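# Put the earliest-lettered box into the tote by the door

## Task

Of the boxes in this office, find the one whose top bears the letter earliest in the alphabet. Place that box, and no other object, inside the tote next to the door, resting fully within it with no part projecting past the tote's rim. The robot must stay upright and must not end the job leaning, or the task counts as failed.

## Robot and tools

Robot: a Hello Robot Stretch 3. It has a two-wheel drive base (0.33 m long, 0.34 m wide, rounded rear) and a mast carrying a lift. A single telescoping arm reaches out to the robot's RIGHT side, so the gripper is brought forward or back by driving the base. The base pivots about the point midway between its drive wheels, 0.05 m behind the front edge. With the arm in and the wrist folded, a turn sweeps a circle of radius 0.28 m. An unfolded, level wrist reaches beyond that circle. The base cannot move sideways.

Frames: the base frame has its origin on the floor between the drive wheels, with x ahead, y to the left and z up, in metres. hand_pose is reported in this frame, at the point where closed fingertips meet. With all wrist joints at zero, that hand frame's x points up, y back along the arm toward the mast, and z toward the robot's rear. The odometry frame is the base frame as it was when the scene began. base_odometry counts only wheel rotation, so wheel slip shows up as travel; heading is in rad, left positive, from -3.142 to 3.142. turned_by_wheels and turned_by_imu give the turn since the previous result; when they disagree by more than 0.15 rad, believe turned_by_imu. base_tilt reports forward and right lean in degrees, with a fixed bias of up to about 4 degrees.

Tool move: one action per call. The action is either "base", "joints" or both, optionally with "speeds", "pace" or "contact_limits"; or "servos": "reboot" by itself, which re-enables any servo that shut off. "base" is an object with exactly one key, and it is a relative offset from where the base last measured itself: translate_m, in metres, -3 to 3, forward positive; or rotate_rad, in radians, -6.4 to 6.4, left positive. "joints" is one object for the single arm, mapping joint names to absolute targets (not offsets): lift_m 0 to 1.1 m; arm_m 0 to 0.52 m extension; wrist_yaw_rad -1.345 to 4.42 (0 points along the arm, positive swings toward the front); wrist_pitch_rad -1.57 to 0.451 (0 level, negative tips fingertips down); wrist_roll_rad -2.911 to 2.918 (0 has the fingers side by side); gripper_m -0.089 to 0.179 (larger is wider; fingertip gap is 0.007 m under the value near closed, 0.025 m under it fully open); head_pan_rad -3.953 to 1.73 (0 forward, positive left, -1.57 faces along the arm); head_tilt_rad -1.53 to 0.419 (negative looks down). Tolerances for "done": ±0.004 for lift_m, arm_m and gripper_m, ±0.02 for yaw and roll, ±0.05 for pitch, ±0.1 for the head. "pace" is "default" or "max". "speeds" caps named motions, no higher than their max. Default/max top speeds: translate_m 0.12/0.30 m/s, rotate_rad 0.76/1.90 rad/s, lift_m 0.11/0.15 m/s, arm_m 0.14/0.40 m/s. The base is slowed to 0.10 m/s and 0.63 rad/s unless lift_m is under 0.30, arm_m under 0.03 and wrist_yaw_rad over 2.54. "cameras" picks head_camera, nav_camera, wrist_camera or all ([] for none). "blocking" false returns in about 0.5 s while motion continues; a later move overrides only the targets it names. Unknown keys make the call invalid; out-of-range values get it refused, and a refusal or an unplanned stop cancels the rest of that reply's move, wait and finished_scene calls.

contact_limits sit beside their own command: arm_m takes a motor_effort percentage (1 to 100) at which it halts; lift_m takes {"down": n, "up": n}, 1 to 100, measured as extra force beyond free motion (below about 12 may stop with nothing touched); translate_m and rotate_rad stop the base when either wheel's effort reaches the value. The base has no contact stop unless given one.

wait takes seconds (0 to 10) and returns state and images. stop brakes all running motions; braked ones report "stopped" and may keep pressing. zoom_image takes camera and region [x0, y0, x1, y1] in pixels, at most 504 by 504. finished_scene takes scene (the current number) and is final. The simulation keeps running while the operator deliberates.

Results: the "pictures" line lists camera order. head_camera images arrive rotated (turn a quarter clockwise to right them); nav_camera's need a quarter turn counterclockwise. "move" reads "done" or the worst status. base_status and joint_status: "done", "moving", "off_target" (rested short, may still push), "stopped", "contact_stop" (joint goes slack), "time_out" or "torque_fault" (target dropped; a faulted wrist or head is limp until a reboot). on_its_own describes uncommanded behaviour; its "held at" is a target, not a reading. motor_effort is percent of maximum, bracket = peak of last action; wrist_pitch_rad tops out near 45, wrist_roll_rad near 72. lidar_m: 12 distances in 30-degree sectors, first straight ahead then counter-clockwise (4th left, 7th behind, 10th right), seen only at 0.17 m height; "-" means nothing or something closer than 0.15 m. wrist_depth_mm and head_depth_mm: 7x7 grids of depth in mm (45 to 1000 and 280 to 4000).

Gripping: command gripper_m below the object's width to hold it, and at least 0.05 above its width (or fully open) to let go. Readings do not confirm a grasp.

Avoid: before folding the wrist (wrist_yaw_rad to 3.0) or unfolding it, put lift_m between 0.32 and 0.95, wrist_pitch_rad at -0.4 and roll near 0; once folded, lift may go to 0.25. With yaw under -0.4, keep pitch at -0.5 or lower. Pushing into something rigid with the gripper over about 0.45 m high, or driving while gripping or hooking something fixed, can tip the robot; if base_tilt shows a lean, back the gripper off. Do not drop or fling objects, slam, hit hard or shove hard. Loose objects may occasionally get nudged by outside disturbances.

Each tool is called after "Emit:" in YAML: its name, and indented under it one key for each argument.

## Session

Emit:
move:
  joints: {"head_pan_rad": 0.0, "head_tilt_rad": -0.3}
  pace: "max"
  cameras: ["head_camera", "nav_camera"]

Emit:
move:
  joints: {"head_pan_rad": 1.57}
  pace: "max"
  cameras: ["head_camera", "nav_camera"]

Emit:
move:
  joints: {"head_pan_rad": -1.57}
  pace: "max"
  cameras: ["head_camera", "nav_camera"]

Emit:
move:
  joints: {"head_pan_rad": -3.14}
  pace: "max"
  cameras: ["head_camera", "nav_camera"]

Scene clock: 0.70 s.
move: done
base_odometry: x=+0.000 y=+0.000 heading=+0.000
turned_by_wheels: +0.000
turned_by_imu: +0.000
base_tilt: forward=+1.1 right=-0.4
lidar_m: 1.38 2.07 1.11 0.87 0.86 0.91 1.36 1.08 1.14 0.89 0.88 0.94
head_depth_mm: 1251 1286 1308 1337 1377 1412 1443 / 1452 1500 1537 1582 1624 1690 1576 / 1750 1790 1886 1956 2001 1922 1577 / 1960 2043 2173 2267 2405 1960 1582 / 1854 1963 2082 2196 2346 1890 1568 / 1810 1879 1990 2099 2224 1897 1561 / 1762 1827 1912 2017 2179 1963 1560
base_status: not commanded
joint_positions: lift_m=+0.410 arm_m=+0.002 wrist_yaw_rad=+2.888 wrist_pitch_rad=-0.323 wrist_roll_rad=+0.000 gripper_m=+0.037 head_pan_rad=+0.000 head_tilt_rad=-0.298
joint_status: all done
measured_speeds: all 0
motor_effort: left_wheel=-0.4(0.5) right_wheel=+2.0(2.4) lift_m=+26.1(26.5) arm_m=-9.8(10.3) wrist_yaw_rad=+0.7(1.3) wrist_pitch_rad=+2.6(3.1) wrist_roll_rad=+0.8(1.1) gripper_m=-0.1(1.0) head_pan_rad=+0.5(1.2) head_tilt_rad=-0.4(2.2)
hand_pose: x=+0.0377 y=+0.0812 z=+0.4448 quat_wxyz=(+0.201, +0.706, +0.025, +0.678) (m; base frame)
wrist_depth_mm: - 722 - - - - - / 133 746 - - - - - / 141 175 - - - - - / 149 167 - - - - - / 161 172 966 912 900 939 938 / 712 183 127 684 716 742 753 / 625 193 615 626 595 619 613
pictures: head_camera (sideways), nav_camera (sideways)
Images, in order (width x height): head_camera 896x504, nav_camera 672x504.

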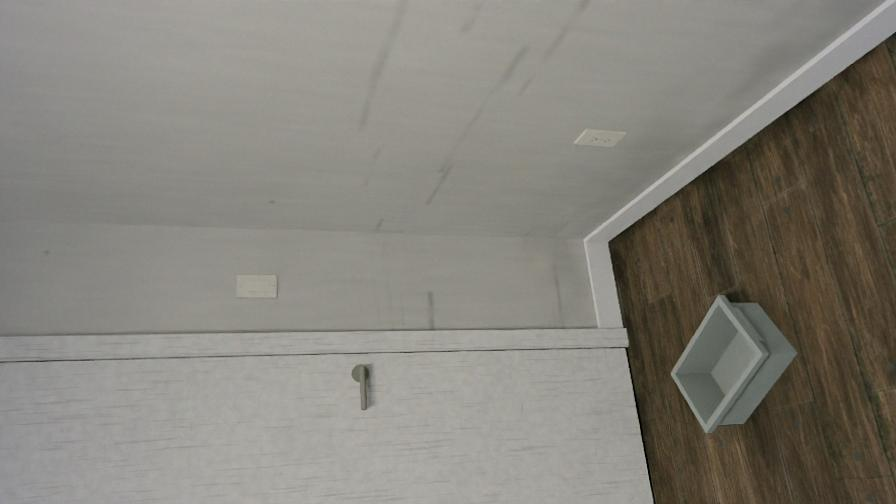

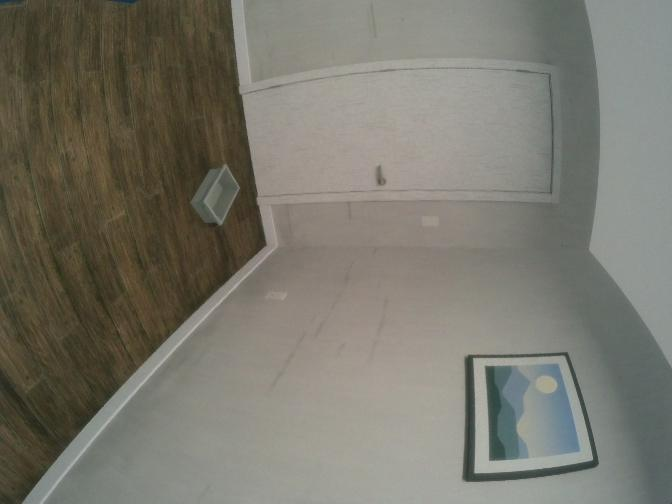

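Scene clock: 1.73 s.
move: done
base_odometry: x=+0.000 y=+0.000 heading=+0.000
turned_by_wheels: +0.000
turned_by_imu: +0.000
base_tilt: forward=+0.9 right=+0.0
lidar_m: 1.39 2.07 1.11 0.86 0.86 0.92 1.36 1.08 1.14 0.89 0.88 0.94
head_depth_mm: 848 897 960 1024 1091 1184 1282 / 820 870 918 980 1053 1133 1225 / 793 838 887 943 1005 1077 1167 / 767 809 853 908 967 1038 1106 / 757 792 832 881 944 1005 1057 / 723 759 804 847 894 957 1016 / 704 733 777 818 865 920 976
base_status: not commanded
joint_positions: lift_m=+0.410 arm_m=+0.002 wrist_yaw_rad=+2.888 wrist_pitch_rad=-0.323 wrist_roll_rad=+0.000 gripper_m=+0.037 head_pan_rad=+1.605 head_tilt_rad=-0.299
joint_status: all done
measured_speeds: all 0
motor_effort: left_wheel=-0.2(0.4) right_wheel=+1.9(2.6) lift_m=+26.5(26.6) arm_m=-12.8(12.8) wrist_yaw_rad=+0.4(1.1) wrist_pitch_rad=+2.9(3.2) wrist_roll_rad=+0.8(1.0) gripper_m=+0.0(1.4) head_pan_rad=-1.6(4.5) head_tilt_rad=-0.4(3.4)
hand_pose: x=+0.0377 y=+0.0812 z=+0.4448 quat_wxyz=(+0.201, +0.706, +0.025, +0.678) (m; base frame)
wrist_depth_mm: - 719 - - - - - / 133 748 - - - - - / 141 175 - - - - - / 149 167 - - - - - / 161 172 971 914 921 911 917 / 716 182 128 698 731 738 757 / 623 193 608 617 591 627 634
pictures: head_camera (sideways), nav_camera (sideways)
Images, in order (width x height): head_camera 896x504, nav_camera 672x504.

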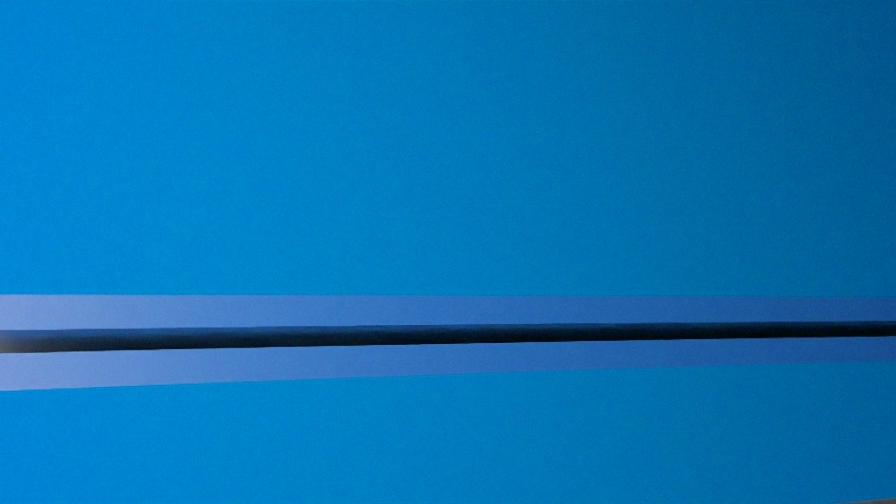

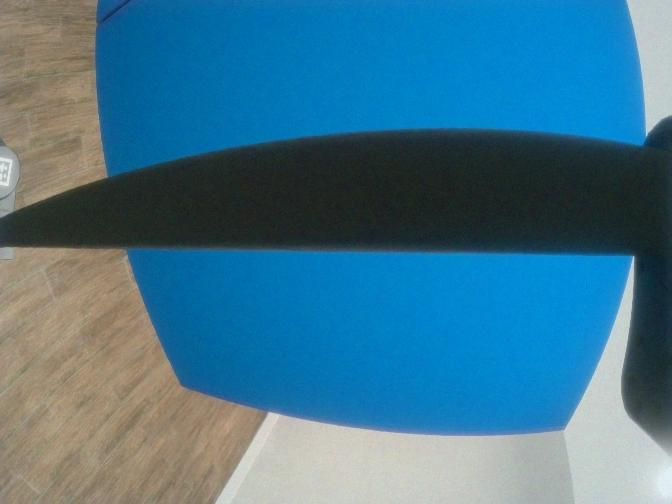

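Scene clock: 4.43 s.
move: done
base_odometry: x=+0.000 y=+0.000 heading=+0.000
turned_by_wheels: +0.000
turned_by_imu: +0.000
base_tilt: forward=+0.9 right=-0.1
lidar_m: 1.39 2.07 1.11 0.87 0.86 0.91 1.35 1.08 1.14 0.89 0.88 0.94
head_depth_mm: 899 951 1020 1083 1176 1269 1375 / 864 915 974 1041 1115 1191 1295 / 828 886 927 985 1057 1135 1235 / 799 843 892 951 1008 1082 1160 / 768 813 856 906 970 1032 1102 / 746 784 823 869 926 981 1052 / 725 753 796 841 886 940 1004
base_status: not commanded
joint_positions: lift_m=+0.410 arm_m=+0.002 wrist_yaw_rad=+2.888 wrist_pitch_rad=-0.323 wrist_roll_rad=+0.000 gripper_m=+0.037 head_pan_rad=-1.586 head_tilt_rad=-0.300
joint_status: all done
measured_speeds: translate_m=+0.000 rotate_rad=+0.000 lift_m=+0.000 arm_m=+0.000 wrist_yaw_rad=+0.000 wrist_pitch_rad=+0.000 wrist_roll_rad=+0.000 head_pan_rad=+0.024 head_tilt_rad=+0.000
motor_effort: left_wheel=-0.1(0.5) right_wheel=+1.9(2.5) lift_m=+26.7(27.2) arm_m=-20.1(20.4) wrist_yaw_rad=+0.7(1.4) wrist_pitch_rad=+3.0(3.1) wrist_roll_rad=+0.9(1.1) gripper_m=-0.1(1.2) head_pan_rad=+2.7(6.0) head_tilt_rad=-3.0(3.0)
hand_pose: x=+0.0377 y=+0.0812 z=+0.4448 quat_wxyz=(+0.201, +0.706, +0.025, +0.678) (m; base frame)
wrist_depth_mm: - 712 - - - - - / 133 740 - - - - - / 140 175 - - - - - / 149 167 - - - - - / 160 171 968 926 917 922 907 / 712 182 128 696 727 746 745 / 627 193 613 635 590 619 629
pictures: head_camera (sideways), nav_camera (sideways)
Images, in order (width x height): head_camera 896x504, nav_camera 672x504.

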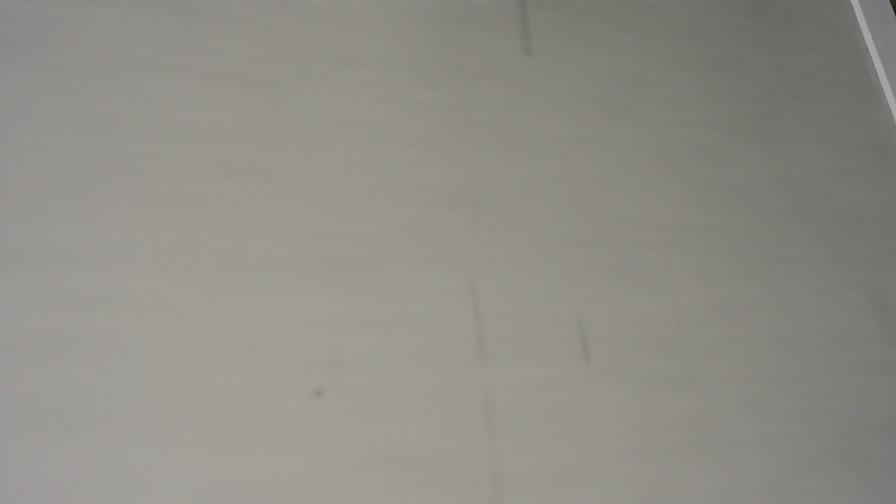

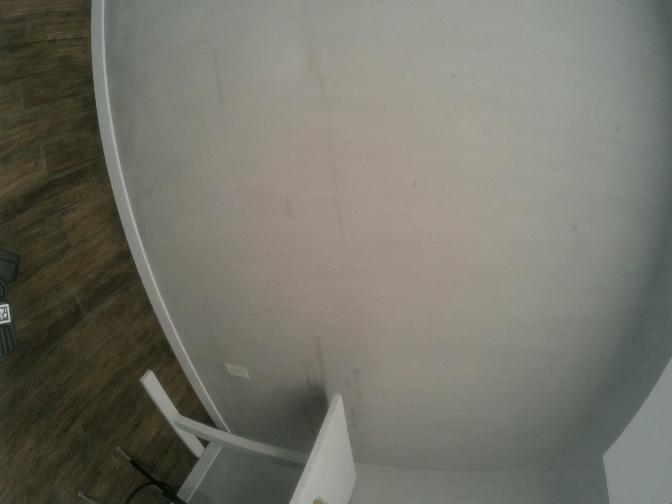

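Scene clock: 5.47 s.
move: done
base_odometry: x=+0.000 y=+0.000 heading=+0.000
turned_by_wheels: +0.000
turned_by_imu: +0.000
base_tilt: forward=+1.0 right=-0.2
lidar_m: 1.39 2.07 1.11 0.87 0.86 0.91 1.35 1.08 1.14 0.89 0.88 0.94
head_depth_mm: 1164 1199 1216 1244 1292 1328 1377 / 1350 1384 1420 1368 1522 1558 1533 / 1580 1642 1694 1291 1813 1859 1582 / 1584 1677 1770 1178 1922 1814 1579 / 1531 1597 1688 1166 1895 1960 1577 / 1475 1564 1624 1158 1818 1893 1574 / 1407 1500 1552 1148 1744 1768 1519
base_status: not commanded
joint_positions: lift_m=+0.410 arm_m=+0.002 wrist_yaw_rad=+2.888 wrist_pitch_rad=-0.323 wrist_roll_rad=+0.000 gripper_m=+0.037 head_pan_rad=-3.179 head_tilt_rad=-0.300
joint_status: all done
measured_speeds: all 0
motor_effort: left_wheel=-0.2(0.5) right_wheel=+2.0(2.3) lift_m=+27.3(27.5) arm_m=-23.0(23.0) wrist_yaw_rad=+0.9(1.2) wrist_pitch_rad=+2.6(3.1) wrist_roll_rad=+0.9(1.0) gripper_m=-0.5(1.6) head_pan_rad=+1.6(4.5) head_tilt_rad=-2.1(2.2)
hand_pose: x=+0.0377 y=+0.0812 z=+0.4448 quat_wxyz=(+0.201, +0.706, +0.025, +0.678) (m; base frame)
wrist_depth_mm: - 711 - - - - - / 133 743 - - - - - / 140 173 - - - - - / 149 168 - - - - - / 160 172 953 926 934 916 922 / 715 183 127 691 715 737 737 / 624 193 602 620 591 621 640
pictures: head_camera (sideways), nav_camera (sideways)
Images, in order (width x height): head_camera 896x504, nav_camera 672x504.

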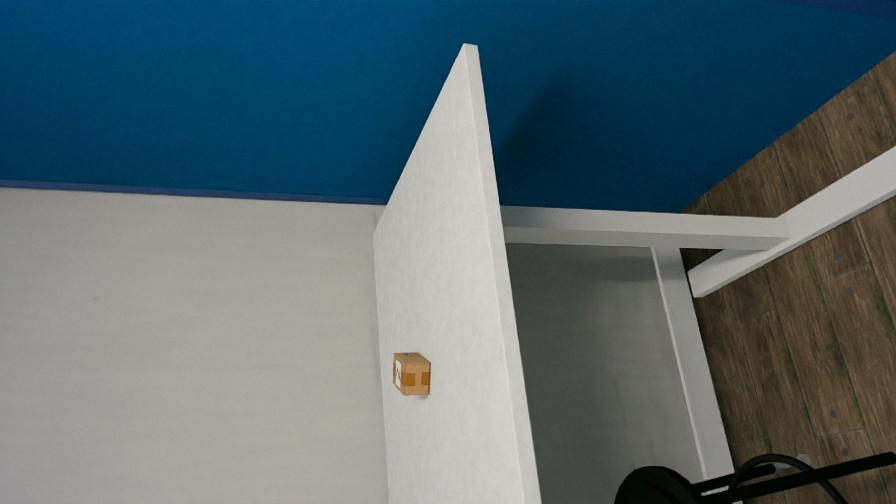

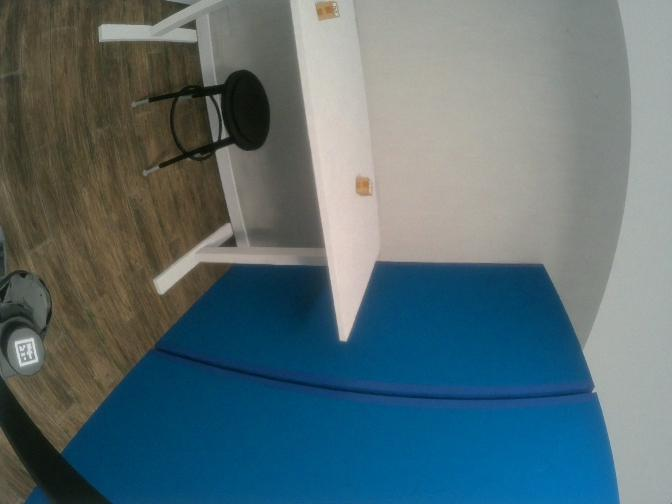

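Emit:
zoom_image:
  camera: "head_camera"
  region: [384, 344, 440, 404]

Emit:
move:
  joints: {"head_pan_rad": -2.5, "head_tilt_rad": -0.3, "wrist_yaw_rad": 3.0, "wrist_pitch_rad": -0.4}
  pace: "max"
  cameras: ["head_camera", "nav_camera"]

Emit:
move:
  joints: {"head_pan_rad": 0.5, "lift_m": 0.28}
  pace: "max"
  cameras: ["head_camera", "nav_camera"]

Scaled by 8.400 from the camera's 896x504 image, which has a finer 1280x720 frame.

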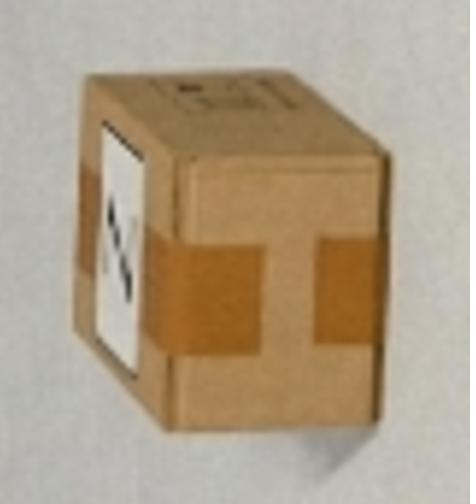

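Scene clock: 39.57 s.
move: done
base_odometry: x=+0.000 y=+0.000 heading=+0.000
turned_by_wheels: +0.000
turned_by_imu: +0.001
base_tilt: forward=+1.0 right=-0.1
lidar_m: 1.38 2.07 1.11 0.87 0.86 0.92 1.35 1.08 1.14 0.89 0.88 0.94
head_depth_mm: 1401 1482 1536 1203 1698 1488 1502 / 1450 1517 1574 1195 1406 1306 1543 / 1494 1556 1640 1178 1805 1624 1538 / 1515 1595 1686 1092 1905 1969 1575 / 1564 1637 1733 1157 1929 1879 1572 / 1586 1656 1744 1261 1778 1847 1519 / 1378 1425 1479 1241 1590 1644 1564
base_status: not commanded
joint_positions: lift_m=+0.410 arm_m=+0.002 wrist_yaw_rad=+2.997 wrist_pitch_rad=-0.414 wrist_roll_rad=+0.000 gripper_m=+0.037 head_pan_rad=-2.483 head_tilt_rad=-0.300
joint_status: all done
measured_speeds: all 0
motor_effort: left_wheel=-0.2(0.4) right_wheel=+2.2(2.3) lift_m=+28.1(28.3) arm_m=-23.1(23.5) wrist_yaw_rad=+3.3(9.7) wrist_pitch_rad=+2.4(4.0) wrist_roll_rad=+0.8(1.1) gripper_m=-0.1(0.9) head_pan_rad=+0.7(4.9) head_tilt_rad=-0.4(4.5)
hand_pose: x=+0.0113 y=+0.0758 z=+0.4237 quat_wxyz=(+0.195, +0.700, +0.095, +0.680) (m; base frame)
wrist_depth_mm: - 136 802 - - - - / - 146 844 - - - - / - 155 925 - - - - / - 172 961 - - - - / 772 194 201 808 808 805 809 / 687 662 128 632 648 684 666 / 578 593 256 567 559 571 577
pictures: head_camera (sideways), nav_camera (sideways)
Images, in order (width x height): head_camera 896x504, nav_camera 672x504.

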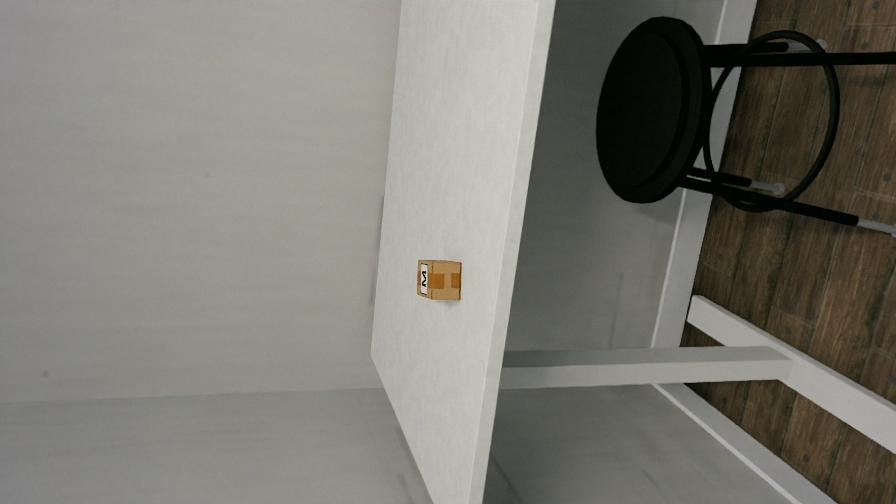

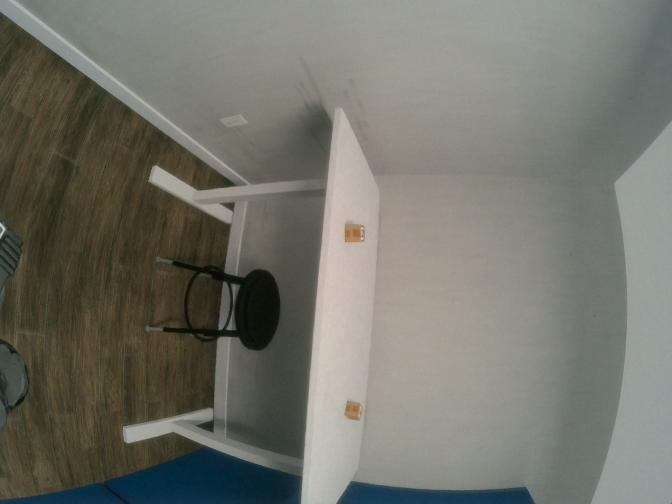

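Scene clock: 42.43 s.
move: done
base_odometry: x=+0.000 y=+0.000 heading=+0.000
turned_by_wheels: +0.000
turned_by_imu: +0.000
base_tilt: forward=+1.1 right=+0.0
lidar_m: 1.39 2.07 1.11 0.86 0.86 0.91 1.35 1.08 1.14 0.89 0.88 0.94
head_depth_mm: 1751 1851 1920 2066 2180 2006 1591 / 1763 1875 1964 2094 2196 1993 1578 / 1800 1890 1991 2091 2246 2007 1574 / 1821 1923 2013 2183 2298 1979 1573 / 1865 1960 2075 2172 2329 2007 1566 / 1889 1976 2102 2268 2382 1950 1567 / 1917 2008 2158 2278 2422 1979 1569
base_status: not commanded
joint_positions: lift_m=+0.280 arm_m=+0.002 wrist_yaw_rad=+2.997 wrist_pitch_rad=-0.416 wrist_roll_rad=+0.000 gripper_m=+0.037 head_pan_rad=+0.516 head_tilt_rad=-0.300
joint_status: all done
measured_speeds: translate_m=+0.000 rotate_rad=+0.000 lift_m=+0.000 arm_m=+0.000 wrist_yaw_rad=+0.000 wrist_pitch_rad=+0.000 wrist_roll_rad=+0.000 head_pan_rad=-0.024 head_tilt_rad=+0.000
motor_effort: left_wheel=-0.4(0.5) right_wheel=+1.8(2.7) lift_m=+21.7(24.0) arm_m=-22.1(23.4) wrist_yaw_rad=+2.9(4.1) wrist_pitch_rad=+3.0(3.1) wrist_roll_rad=+1.0(1.1) gripper_m=+0.6(1.5) head_pan_rad=-2.3(4.9) head_tilt_rad=-0.3(2.1)
hand_pose: x=+0.0111 y=+0.0755 z=+0.2930 quat_wxyz=(+0.196, +0.700, +0.096, +0.680) (m; base frame)
wrist_depth_mm: - 135 801 - - - - / - 146 871 - - - - / - 156 917 - - - - / 721 173 732 759 778 768 776 / 621 571 201 621 615 610 602 / 515 495 127 300 499 513 508 / 437 280 253 280 416 437 438
pictures: head_camera (sideways), nav_camera (sideways)
Images, in order (width x height): head_camera 896x504, nav_camera 672x504.

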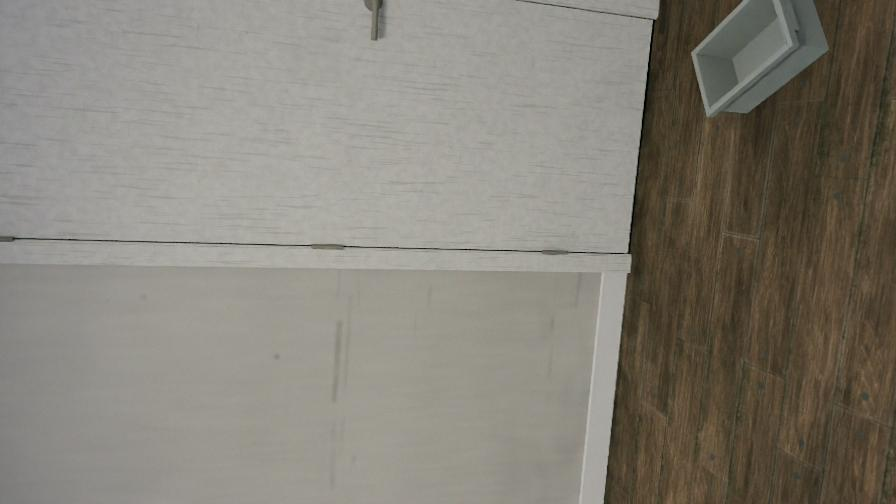

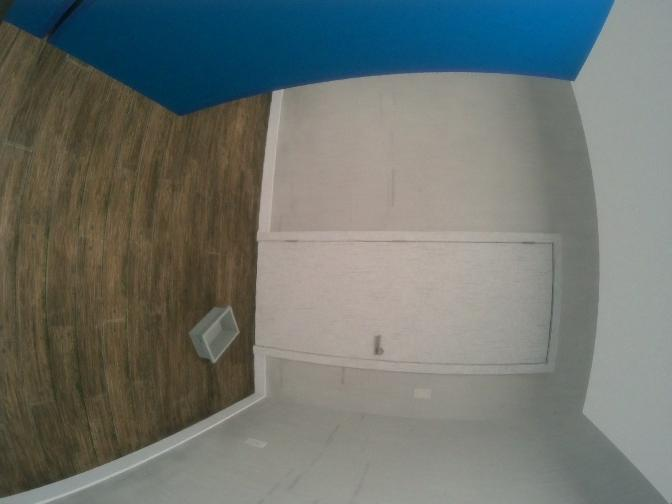

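Emit:
move:
  joints: {"head_pan_rad": -2.7, "head_tilt_rad": -0.3}
  pace: "max"
  cameras: ["head_camera"]

Emit:
zoom_image:
  camera: "head_camera"
  region: [384, 400, 480, 490]

Emit:
zoom_image:
  camera: "head_camera"
  region: [384, 0, 480, 70]

Emit:
move:
  base: {"rotate_rad": 0.764}
  joints: {"head_pan_rad": 0.3}
  pace: "max"
  cameras: []

Emit:
move:
  base: {"translate_m": 1.65}
  joints: {"head_pan_rad": 1.2}
  pace: "max"
  cameras: ["head_camera", "nav_camera"]

Emit:
move:
  base: {"rotate_rad": 1.107}
  joints: {"head_pan_rad": 0.7}
  pace: "max"
  cameras: ["head_camera", "nav_camera"]

Scene clock: 77.60 s.
move: done
base_odometry: x=+0.000 y=+0.000 heading=+0.000
turned_by_wheels: +0.000
turned_by_imu: +0.001
base_tilt: forward=+1.0 right=-0.1
lidar_m: 1.39 2.07 1.11 0.87 0.86 0.91 1.35 1.08 1.14 0.89 0.88 0.94
head_depth_mm: 1431 1522 1604 1198 1783 1903 1597 / 1451 1521 1589 1190 1808 1888 1567 / 1458 1547 1602 1182 1791 1785 1535 / 1456 1541 1616 1181 1486 1796 1528 / 1476 1561 1632 1163 1805 1777 1535 / 1480 1564 1645 1150 1863 1913 1560 / 1486 1573 1655 1071 1861 1937 1561
base_status: not commanded
joint_positions: lift_m=+0.280 arm_m=+0.002 wrist_yaw_rad=+2.997 wrist_pitch_rad=-0.416 wrist_roll_rad=+0.000 gripper_m=+0.037 head_pan_rad=-2.716 head_tilt_rad=-0.300
joint_status: all done
measured_speeds: translate_m=+0.000 rotate_rad=+0.000 lift_m=+0.000 arm_m=+0.000 wrist_yaw_rad=+0.000 wrist_pitch_rad=+0.000 wrist_roll_rad=+0.000 head_pan_rad=+0.024 head_tilt_rad=+0.000
motor_effort: left_wheel=-0.3(0.4) right_wheel=+2.0(2.7) lift_m=+22.4(22.9) arm_m=-18.4(20.5) wrist_yaw_rad=+3.2(3.7) wrist_pitch_rad=+2.8(3.2) wrist_roll_rad=+0.9(1.1) gripper_m=+0.1(1.3) head_pan_rad=+2.2(6.0) head_tilt_rad=+0.2(3.5)
hand_pose: x=+0.0111 y=+0.0755 z=+0.2930 quat_wxyz=(+0.196, +0.700, +0.096, +0.680) (m; base frame)
wrist_depth_mm: - 135 802 - - - - / - 145 861 - - - - / - 156 911 - - - - / 723 173 729 745 768 761 783 / 625 568 202 611 624 618 623 / 510 494 128 299 495 515 511 / 438 279 252 279 413 443 438
pictures: head_camera (sideways)
Images, in order (width x height): head_camera 896x504.

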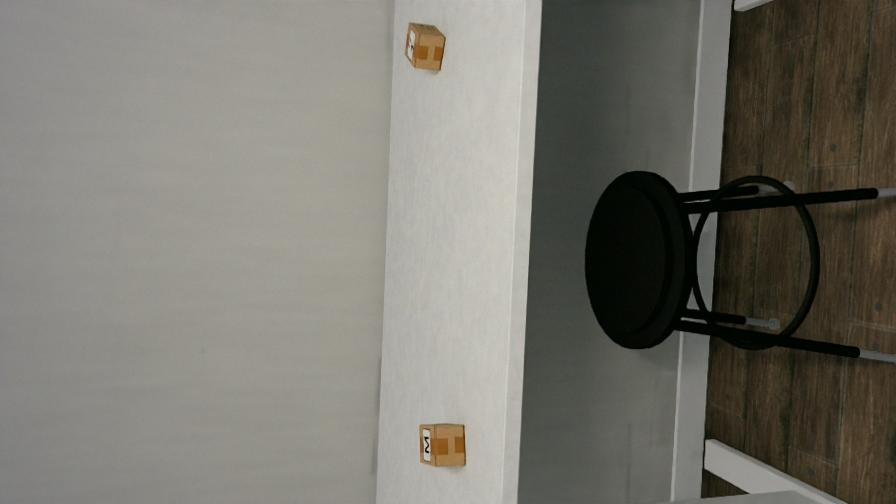

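Scaled by 5.250 from the camera's 896x504 image, which has a finer 1280x720 frame.

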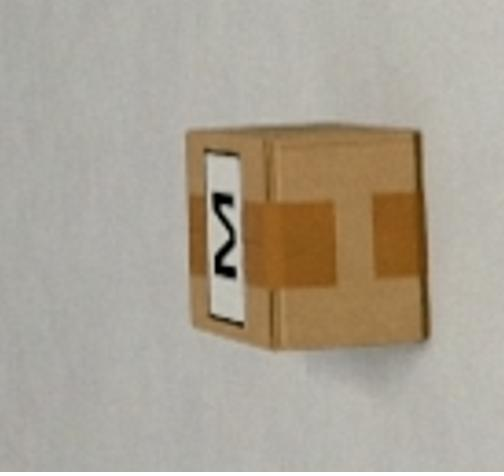

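Scaled by 5.250 from the camera's 896x504 image, which has a finer 1280x720 frame.

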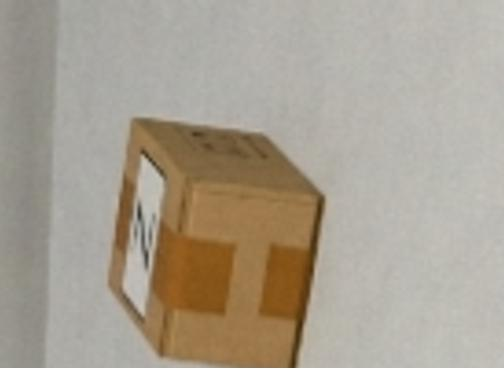

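Scene clock: 80.37 s.
move: done
base_odometry: x=+0.000 y=+0.000 heading=+0.764
turned_by_wheels: +0.764
turned_by_imu: +0.761
base_tilt: forward=+1.0 right=-0.3
lidar_m: 2.07 0.95 0.85 0.85 1.03 1.08 1.11 0.98 0.88 0.88 1.06 2.00
head_depth_mm: 1943 2040 2116 2189 2292 1994 1584 / 2077 2176 2269 2332 2459 2004 1582 / 2194 2332 2462 2563 2603 2007 1578 / 1135 1187 1264 1349 1442 1556 1560 / 1023 1066 1128 1192 1264 1355 1445 / 931 972 1021 1075 1128 1201 1281 / 851 888 923 970 1020 1083 1135
base_status: done
joint_positions: lift_m=+0.280 arm_m=+0.002 wrist_yaw_rad=+2.997 wrist_pitch_rad=-0.416 wrist_roll_rad=+0.000 gripper_m=+0.037 head_pan_rad=+0.315 head_tilt_rad=-0.300
joint_status: all done
measured_speeds: translate_m=+0.000 rotate_rad=+0.000 lift_m=+0.000 arm_m=+0.000 wrist_yaw_rad=+0.000 wrist_pitch_rad=+0.000 wrist_roll_rad=+0.000 head_pan_rad=-0.024 head_tilt_rad=+0.000
motor_effort: left_wheel=-6.3(16.9) right_wheel=+7.5(15.9) lift_m=+22.9(23.3) arm_m=-23.4(23.7) wrist_yaw_rad=+3.0(3.7) wrist_pitch_rad=+2.6(3.4) wrist_roll_rad=+1.0(1.1) gripper_m=-0.8(1.6) head_pan_rad=-3.7(5.4) head_tilt_rad=+1.2(1.6)
hand_pose: x=+0.0111 y=+0.0755 z=+0.2930 quat_wxyz=(+0.196, +0.700, +0.096, +0.680) (m; base frame)
wrist_depth_mm: - 135 - - - 747 - / - 145 - - 813 800 - / - 156 960 905 921 882 - / 758 173 737 762 774 763 750 / 608 563 202 614 611 614 619 / 511 503 128 302 497 515 516 / 437 278 252 282 417 440 442
pictures: none
No camera images: "cameras" was empty.

Scene clock: 87.27 s.
move: done
base_odometry: x=+1.192 y=+1.141 heading=+0.764
turned_by_wheels: +0.000
turned_by_imu: -0.001
base_tilt: forward=+0.7 right=-0.1
lidar_m: 0.54 0.65 1.23 0.76 0.57 0.74 2.55 1.57 1.41 0.94 0.58 0.54
head_depth_mm: 1843 1810 1777 1734 1739 1719 1532 / 2877 2867 2793 2720 2463 2008 1585 / 2944 3113 3297 3419 2713 1984 1574 / 2993 3073 3235 3477 2708 1979 1563 / 2995 3106 3226 3397 2676 1981 1565 / 3001 3113 3237 3481 2701 1977 1560 / 2971 3106 3302 3471 2678 1976 1558
base_status: done
joint_positions: lift_m=+0.280 arm_m=+0.002 wrist_yaw_rad=+2.998 wrist_pitch_rad=-0.416 wrist_roll_rad=+0.000 gripper_m=+0.037 head_pan_rad=+1.200 head_tilt_rad=-0.300
joint_status: all done
measured_speeds: all 0
motor_effort: left_wheel=+5.8(13.0) right_wheel=+2.8(17.9) lift_m=+24.0(24.4) arm_m=-20.0(23.5) wrist_yaw_rad=+2.8(3.4) wrist_pitch_rad=+2.9(3.3) wrist_roll_rad=+0.8(1.1) gripper_m=-0.3(1.3) head_pan_rad=-2.2(5.2) head_tilt_rad=+1.9(2.9)
hand_pose: x=+0.0110 y=+0.0755 z=+0.2930 quat_wxyz=(+0.196, +0.700, +0.096, +0.680) (m; base frame)
wrist_depth_mm: 397 135 - - - - - / 436 145 - - - - - / 472 155 911 - - - - / 505 173 728 770 770 768 741 / 591 197 202 619 609 607 627 / 513 495 127 298 496 514 509 / 436 279 255 281 416 438 444
pictures: head_camera (sideways), nav_camera (sideways)
Images, in order (width x height): head_camera 896x504, nav_camera 672x504.

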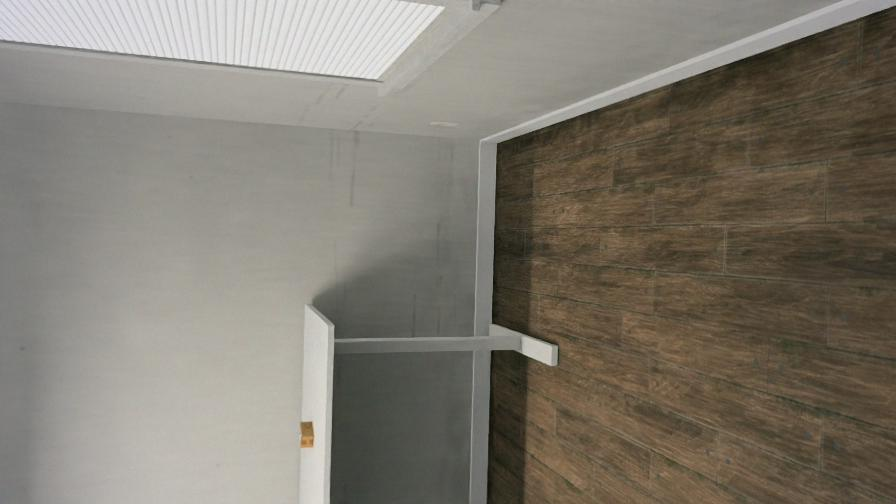

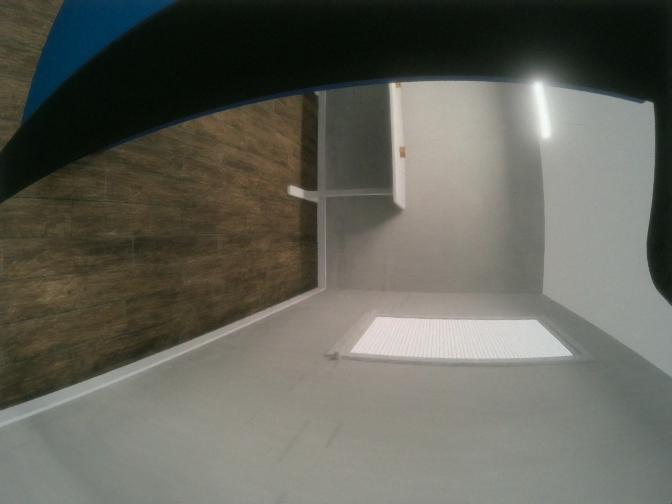

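Scene clock: 89.07 s.
move: done
base_odometry: x=+1.192 y=+1.141 heading=+1.870
turned_by_wheels: +1.107
turned_by_imu: +1.102
base_tilt: forward=+1.1 right=-0.2
lidar_m: 1.36 0.71 0.53 0.82 2.37 1.54 1.41 0.88 0.56 0.54 0.55 0.68
head_depth_mm: 3051 3101 3215 3460 2711 2011 1580 / 3181 3327 3398 3689 2713 2001 1582 / 726 773 3033 3738 2581 1937 1533 / 629 664 704 752 802 866 940 / 556 581 612 647 687 733 782 / 496 517 543 571 599 634 673 / 449 467 487 507 533 564 601
base_status: done
joint_positions: lift_m=+0.280 arm_m=+0.002 wrist_yaw_rad=+2.998 wrist_pitch_rad=-0.416 wrist_roll_rad=+0.000 gripper_m=+0.037 head_pan_rad=+0.689 head_tilt_rad=-0.300
joint_status: all done
measured_speeds: all 0
motor_effort: left_wheel=-8.4(15.7) right_wheel=+8.2(17.3) lift_m=+24.4(24.6) arm_m=-23.1(23.6) wrist_yaw_rad=+2.8(3.1) wrist_pitch_rad=+2.8(3.2) wrist_roll_rad=+1.0(1.1) gripper_m=+0.8(1.2) head_pan_rad=+2.9(4.3) head_tilt_rad=+1.9(2.2)
hand_pose: x=+0.0110 y=+0.0755 z=+0.2930 quat_wxyz=(+0.196, +0.700, +0.096, +0.680) (m; base frame)
wrist_depth_mm: - 135 - - 500 500 532 / - 145 - - 518 531 - / - 155 981 - - - 953 / 751 174 743 761 699 - 741 / 605 574 202 616 627 617 619 / 515 491 127 300 501 517 509 / 439 280 256 280 414 442 442
pictures: head_camera (sideways), nav_camera (sideways)
Images, in order (width x height): head_camera 896x504, nav_camera 672x504.

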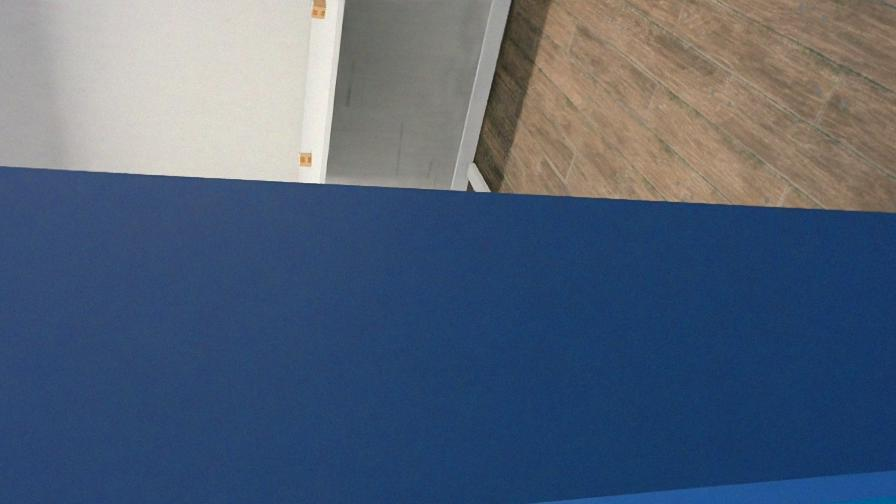

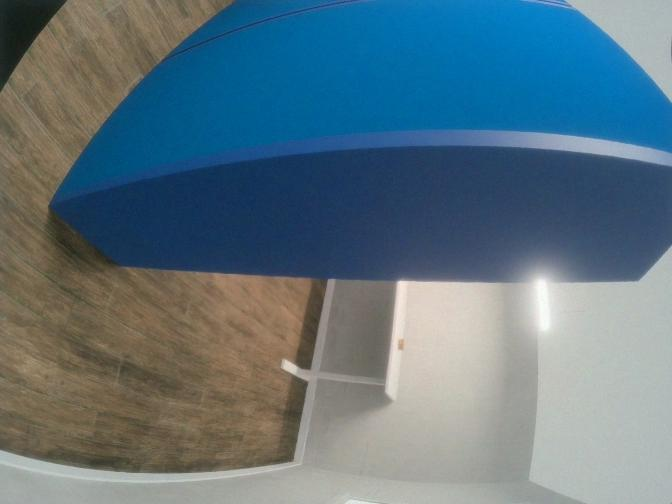

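Emit:
move:
  base: {"translate_m": 1.05}
  pace: "max"
  cameras: []

Emit:
move:
  base: {"rotate_rad": 0.917}
  joints: {"head_pan_rad": -0.3, "head_tilt_rad": -0.3}
  pace: "max"
  cameras: ["head_camera"]

Emit:
zoom_image:
  camera: "head_camera"
  region: [340, 100, 440, 400]

Scene clock: 130.37 s.
move: done
base_odometry: x=+0.882 y=+2.144 heading=+1.870
turned_by_wheels: +0.000
turned_by_imu: +0.000
base_tilt: forward=+0.8 right=-0.2
lidar_m: 0.97 1.95 2.61 2.40 0.65 0.71 2.44 0.66 0.42 0.39 0.39 0.48
head_depth_mm: 2077 2178 2216 2272 2378 1990 1590 / 2231 2312 2352 2502 2597 1960 1582 / 2339 2426 2495 2710 2719 1988 1571 / 2486 2619 2650 2919 2686 1972 1570 / 2643 2811 2825 3118 2745 1975 1556 / 2879 3065 3200 3431 2672 1969 1572 / 3052 3282 3488 3733 2653 1977 1564
base_status: done
joint_positions: lift_m=+0.280 arm_m=+0.002 wrist_yaw_rad=+2.998 wrist_pitch_rad=-0.416 wrist_roll_rad=+0.000 gripper_m=+0.037 head_pan_rad=+0.700 head_tilt_rad=-0.300
joint_status: not commanded
measured_speeds: all 0
motor_effort: left_wheel=+4.4(14.0) right_wheel=-0.9(14.9) lift_m=+25.6(25.8) arm_m=-16.0(20.2) wrist_yaw_rad=+2.5(3.2) wrist_pitch_rad=+2.5(3.3) wrist_roll_rad=+0.8(1.1) gripper_m=+0.0(1.3) head_pan_rad=+2.9(4.4) head_tilt_rad=+2.6(4.0)
hand_pose: x=+0.0110 y=+0.0755 z=+0.2930 quat_wxyz=(+0.196, +0.700, +0.096, +0.680) (m; base frame)
wrist_depth_mm: 455 135 - - - - - / 499 146 - - - - - / 538 156 950 - - - - / - 173 739 753 771 773 764 / 592 197 202 610 619 617 616 / 512 498 128 299 502 512 510 / 437 279 255 281 422 442 437
pictures: none
No camera images: "cameras" was empty.

Scene clock: 132.03 s.
move: done
base_odometry: x=+0.882 y=+2.144 heading=+2.787
turned_by_wheels: +0.917
turned_by_imu: +0.914
base_tilt: forward=+1.0 right=-0.1
lidar_m: 2.61 2.90 0.63 0.65 2.44 0.82 0.46 0.39 0.39 0.45 0.75 1.95
head_depth_mm: 2008 2080 2170 2270 2397 2008 1606 / 2101 2228 2236 2355 2424 2001 1587 / 2241 2330 2366 2549 2637 1976 1570 / 2340 2423 2480 2691 2687 1977 1567 / 2465 2576 2684 2839 2721 1975 1568 / 2571 2741 2771 3109 2685 1975 1561 / 2781 2873 3058 3330 2681 1972 1549
base_status: done
joint_positions: lift_m=+0.280 arm_m=+0.002 wrist_yaw_rad=+2.998 wrist_pitch_rad=-0.416 wrist_roll_rad=+0.000 gripper_m=+0.037 head_pan_rad=-0.315 head_tilt_rad=-0.300
joint_status: all done
measured_speeds: translate_m=+0.000 rotate_rad=+0.000 lift_m=+0.000 arm_m=+0.000 wrist_yaw_rad=+0.000 wrist_pitch_rad=+0.000 wrist_roll_rad=+0.000 head_pan_rad=+0.024 head_tilt_rad=+0.000
motor_effort: left_wheel=-8.4(15.7) right_wheel=+9.4(17.2) lift_m=+26.1(26.1) arm_m=-20.3(20.3) wrist_yaw_rad=+2.9(3.0) wrist_pitch_rad=+2.8(3.1) wrist_roll_rad=+0.9(1.0) gripper_m=-0.4(1.0) head_pan_rad=+3.4(5.6) head_tilt_rad=+2.4(6.1)
hand_pose: x=+0.0110 y=+0.0755 z=+0.2930 quat_wxyz=(+0.196, +0.700, +0.096, +0.680) (m; base frame)
wrist_depth_mm: - 136 - - - - - / - 145 - - - - - / - 156 919 - 909 - - / 761 173 720 779 760 771 778 / 623 575 201 616 623 613 617 / 516 493 127 298 498 509 521 / 436 279 256 284 419 438 445
pictures: head_camera (sideways)
Images, in order (width x height): head_camera 896x504.

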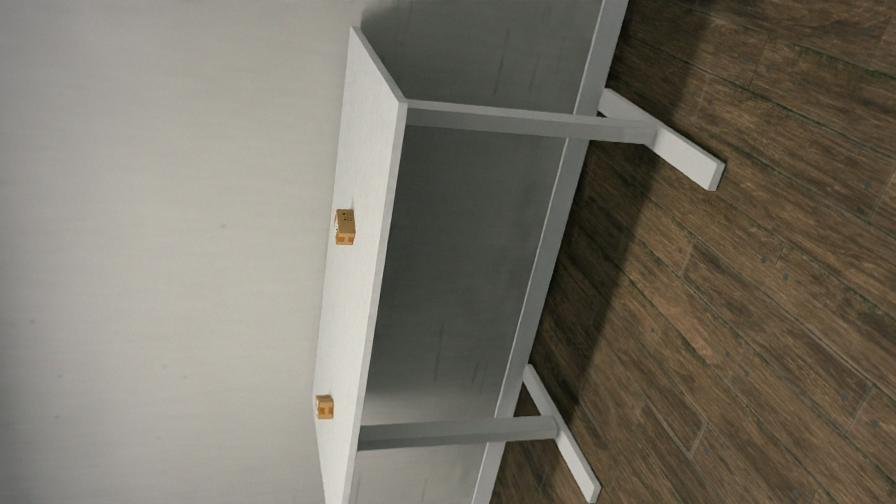

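Scaled by 1.680 from the camera's 896x504 image, which has a finer 1280x720 frame.

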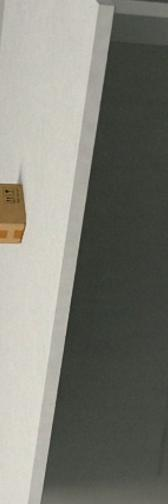

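Emit:
move:
  base: {"rotate_rad": -0.069}
  pace: "max"
  cameras: []

Emit:
move:
  base: {"translate_m": 1.37}
  joints: {"head_pan_rad": -0.9, "head_tilt_rad": -0.4}
  pace: "max"
  cameras: ["head_camera"]

Emit:
move:
  base: {"rotate_rad": 0.653}
  joints: {"head_pan_rad": -0.76, "lift_m": 0.6}
  pace: "max"
  cameras: ["head_camera"]

Emit:
zoom_image:
  camera: "head_camera"
  region: [330, 150, 470, 354]

Emit:
move:
  joints: {"head_pan_rad": -1.57, "lift_m": 0.94}
  pace: "max"
  cameras: ["head_camera"]

Emit:
zoom_image:
  camera: "head_camera"
  region: [400, 150, 620, 354]

Scene clock: 147.47 s.
move: done
base_odometry: x=+0.882 y=+2.144 heading=+2.718
turned_by_wheels: -0.069
turned_by_imu: -0.068
base_tilt: forward=+0.9 right=-0.1
lidar_m: 2.55 3.19 0.63 0.63 2.45 0.94 0.48 0.39 0.39 0.43 0.67 1.95
head_depth_mm: 2016 2063 2173 2266 2384 2001 1591 / 2090 2167 2228 2403 2479 1998 1573 / 2135 2259 2309 2482 2456 1990 1563 / 2263 2390 2454 2668 2714 1983 1564 / 2356 2485 2567 2831 2685 2000 1582 / 2520 2656 2683 2962 2661 1965 1562 / 2574 2776 2877 3078 2633 1979 1561
base_status: done
joint_positions: lift_m=+0.280 arm_m=+0.002 wrist_yaw_rad=+2.998 wrist_pitch_rad=-0.416 wrist_roll_rad=+0.000 gripper_m=+0.037 head_pan_rad=-0.300 head_tilt_rad=-0.300
joint_status: not commanded
measured_speeds: all 0
motor_effort: left_wheel=+8.3(11.6) right_wheel=-7.9(11.0) lift_m=+26.5(26.6) arm_m=-22.4(23.3) wrist_yaw_rad=+2.7(3.0) wrist_pitch_rad=+2.9(3.1) wrist_roll_rad=+0.8(1.1) gripper_m=+0.0(1.0) head_pan_rad=+3.6(4.1) head_tilt_rad=+3.2(4.0)
hand_pose: x=+0.0110 y=+0.0755 z=+0.2930 quat_wxyz=(+0.196, +0.700, +0.096, +0.680) (m; base frame)
wrist_depth_mm: - 135 - - - - - / - 145 - - - - - / - 156 910 - - - - / 765 174 737 733 770 761 784 / 612 567 201 620 612 617 609 / 511 502 128 300 500 514 518 / 439 281 255 280 418 443 440
pictures: none
No camera images: "cameras" was empty.

Scene clock: 153.43 s.
move: done
base_odometry: x=-0.367 y=+2.706 heading=+2.719
turned_by_wheels: +0.000
turned_by_imu: -0.001
base_tilt: forward=+0.8 right=-0.1
lidar_m: 1.25 2.07 2.51 2.01 1.76 1.32 1.55 1.26 1.25 1.38 0.86 1.27
head_depth_mm: 1121 1213 1318 952 627 1664 1448 / 1118 1200 1282 890 625 1639 1450 / 1097 1183 1251 886 623 1080 1228 / 1088 1156 1234 878 619 1600 1446 / 1078 1144 1208 877 619 1580 1431 / 1051 1132 1203 806 616 1563 1436 / 1047 1115 1181 823 614 1519 1433
base_status: done
joint_positions: lift_m=+0.280 arm_m=+0.002 wrist_yaw_rad=+2.998 wrist_pitch_rad=-0.416 wrist_roll_rad=+0.000 gripper_m=+0.037 head_pan_rad=-0.900 head_tilt_rad=-0.400
joint_status: all done
measured_speeds: all 0
motor_effort: left_wheel=+9.6(19.7) right_wheel=-5.6(9.0) lift_m=+27.0(27.5) arm_m=-15.9(22.5) wrist_yaw_rad=+2.7(3.1) wrist_pitch_rad=+2.8(3.3) wrist_roll_rad=+0.7(1.2) gripper_m=-0.3(1.2) head_pan_rad=+2.3(5.0) head_tilt_rad=-1.7(3.2)
hand_pose: x=+0.0110 y=+0.0755 z=+0.2930 quat_wxyz=(+0.196, +0.700, +0.096, +0.680) (m; base frame)
wrist_depth_mm: - 135 - - - - - / - 145 - - - - - / - 155 965 - - - - / 771 173 728 770 774 772 774 / 602 574 201 605 615 620 614 / 515 497 128 298 502 513 513 / 444 281 256 282 415 446 439
pictures: head_camera (sideways)
Images, in order (width x height): head_camera 896x504.

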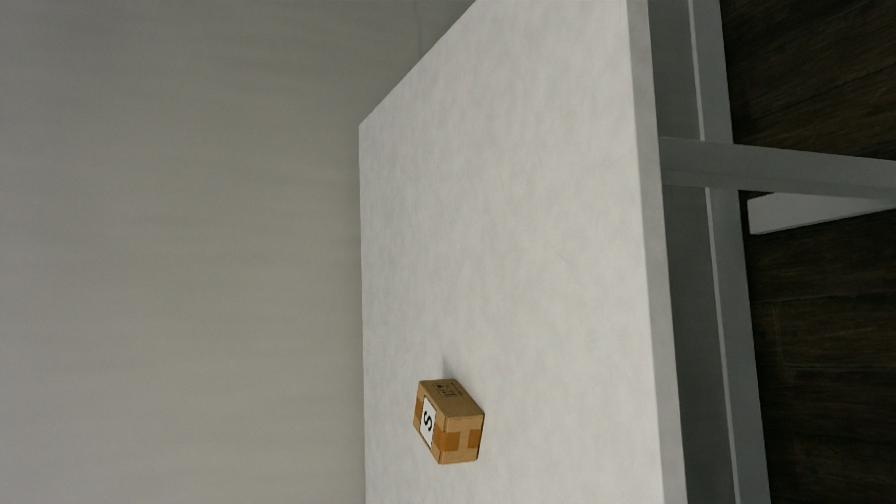

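Scene clock: 156.37 s.
move: done
base_odometry: x=-0.367 y=+2.706 heading=-2.912
turned_by_wheels: +0.653
turned_by_imu: +0.651
base_tilt: forward=+0.9 right=-0.1
lidar_m: 2.07 2.25 2.00 1.43 1.75 1.43 1.25 1.26 1.45 0.85 1.27 1.25
head_depth_mm: 1129 1190 1236 896 626 1511 1449 / 1191 1255 1302 890 626 1614 1442 / 1262 1348 1407 891 652 1709 1441 / 1356 1442 1480 880 711 1766 1431 / 1452 1556 1516 881 1979 1700 1420 / 1573 1691 1735 873 1453 1601 1442 / 1708 1854 1968 924 2243 1759 1385
base_status: done
joint_positions: lift_m=+0.600 arm_m=+0.002 wrist_yaw_rad=+2.998 wrist_pitch_rad=-0.417 wrist_roll_rad=+0.000 gripper_m=+0.037 head_pan_rad=-0.756 head_tilt_rad=-0.400
joint_status: all done
measured_speeds: all 0
motor_effort: left_wheel=-7.9(15.5) right_wheel=+7.0(15.2) lift_m=+29.2(32.4) arm_m=-19.2(19.2) wrist_yaw_rad=+2.7(3.2) wrist_pitch_rad=+3.0(3.2) wrist_roll_rad=+0.7(1.1) gripper_m=+0.1(1.2) head_pan_rad=-0.7(4.8) head_tilt_rad=-1.1(2.9)
hand_pose: x=+0.0110 y=+0.0755 z=+0.6129 quat_wxyz=(+0.196, +0.700, +0.097, +0.680) (m; base frame)
wrist_depth_mm: - 135 - - - - - / - 145 - - - - - / - 156 - - - - - / - 172 - - - - - / - 197 201 - - - - / 889 875 128 843 861 904 911 / 757 792 257 774 766 780 750
pictures: head_camera (sideways)
Images, in order (width x height): head_camera 896x504.

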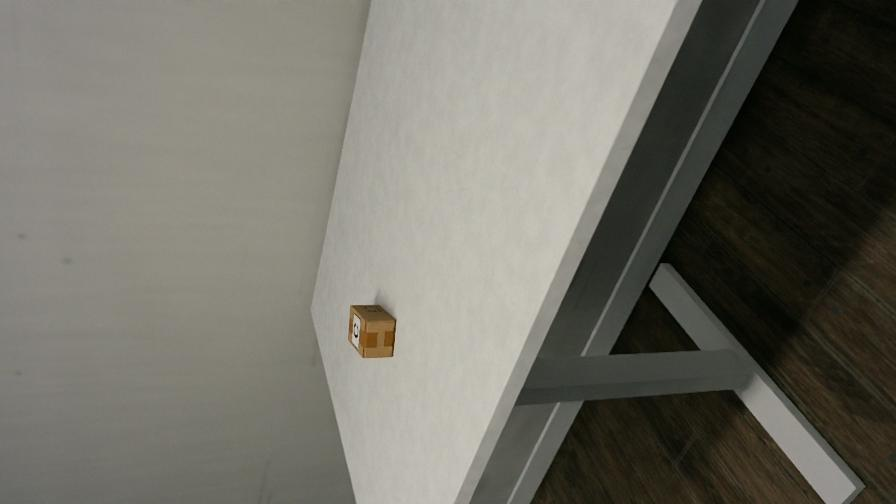

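Scaled by 2.471 from the camera's 896x504 image, which has a finer 1280x720 frame.

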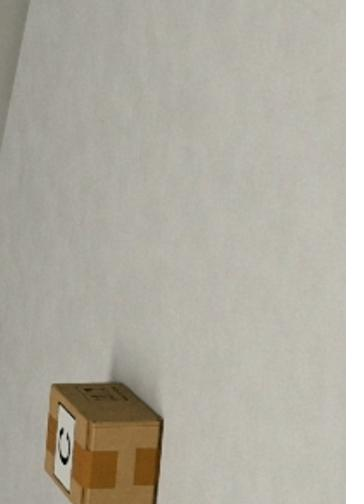

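Scene clock: 159.43 s.
move: done
base_odometry: x=-0.367 y=+2.706 heading=-2.912
turned_by_wheels: +0.000
turned_by_imu: +0.000
base_tilt: forward=+0.9 right=-0.3
lidar_m: 2.06 2.25 2.00 1.43 1.75 1.42 1.25 1.26 1.45 0.86 1.28 1.25
head_depth_mm: 1152 1225 1329 1395 627 1678 - / 1134 1212 1299 900 625 1682 1483 / 1110 1191 1263 885 623 1092 1174 / 1093 1174 1242 890 620 1597 1476 / 1085 1146 1224 880 618 1581 1519 / 1059 1139 1197 826 617 1555 1440 / 1043 1119 1179 798 616 1514 1446
base_status: not commanded
joint_positions: lift_m=+0.940 arm_m=+0.002 wrist_yaw_rad=+2.998 wrist_pitch_rad=-0.417 wrist_roll_rad=+0.000 gripper_m=+0.037 head_pan_rad=-1.574 head_tilt_rad=-0.400
joint_status: all done
measured_speeds: all 0
motor_effort: left_wheel=-7.7(8.1) right_wheel=+7.4(7.9) lift_m=+29.3(33.4) arm_m=-22.8(23.4) wrist_yaw_rad=+2.4(3.1) wrist_pitch_rad=+3.1(3.3) wrist_roll_rad=+1.0(1.2) gripper_m=-0.1(1.6) head_pan_rad=+4.7(5.2) head_tilt_rad=-0.7(2.7)
hand_pose: x=+0.0109 y=+0.0755 z=+0.9528 quat_wxyz=(+0.196, +0.700, +0.097, +0.680) (m; base frame)
wrist_depth_mm: - 135 - - - - - / - 145 - - - - - / - 156 - - - - - / - 173 - - - - - / - 197 200 - - - - / - - 128 - - - - / - - 260 - - - -
pictures: head_camera (sideways)
Images, in order (width x height): head_camera 896x504.

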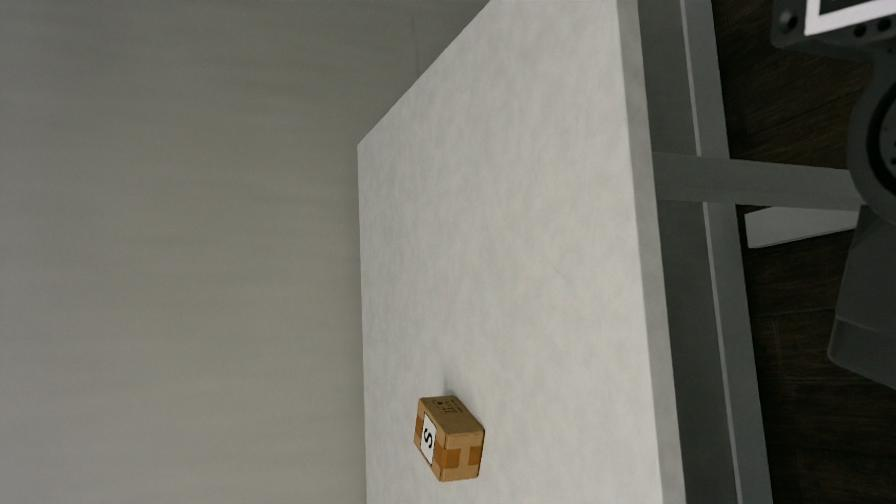

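Scaled by 2.291 from the camera's 896x504 image, which has a finer 1280x720 frame.

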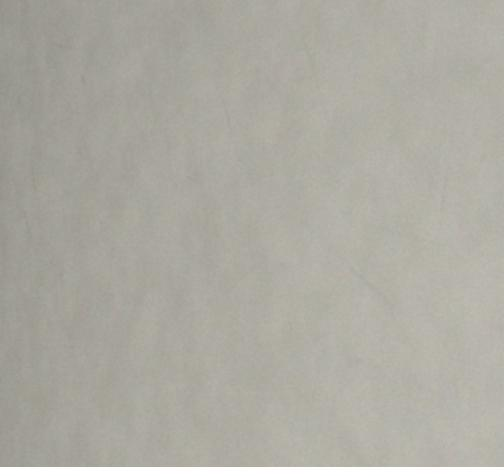

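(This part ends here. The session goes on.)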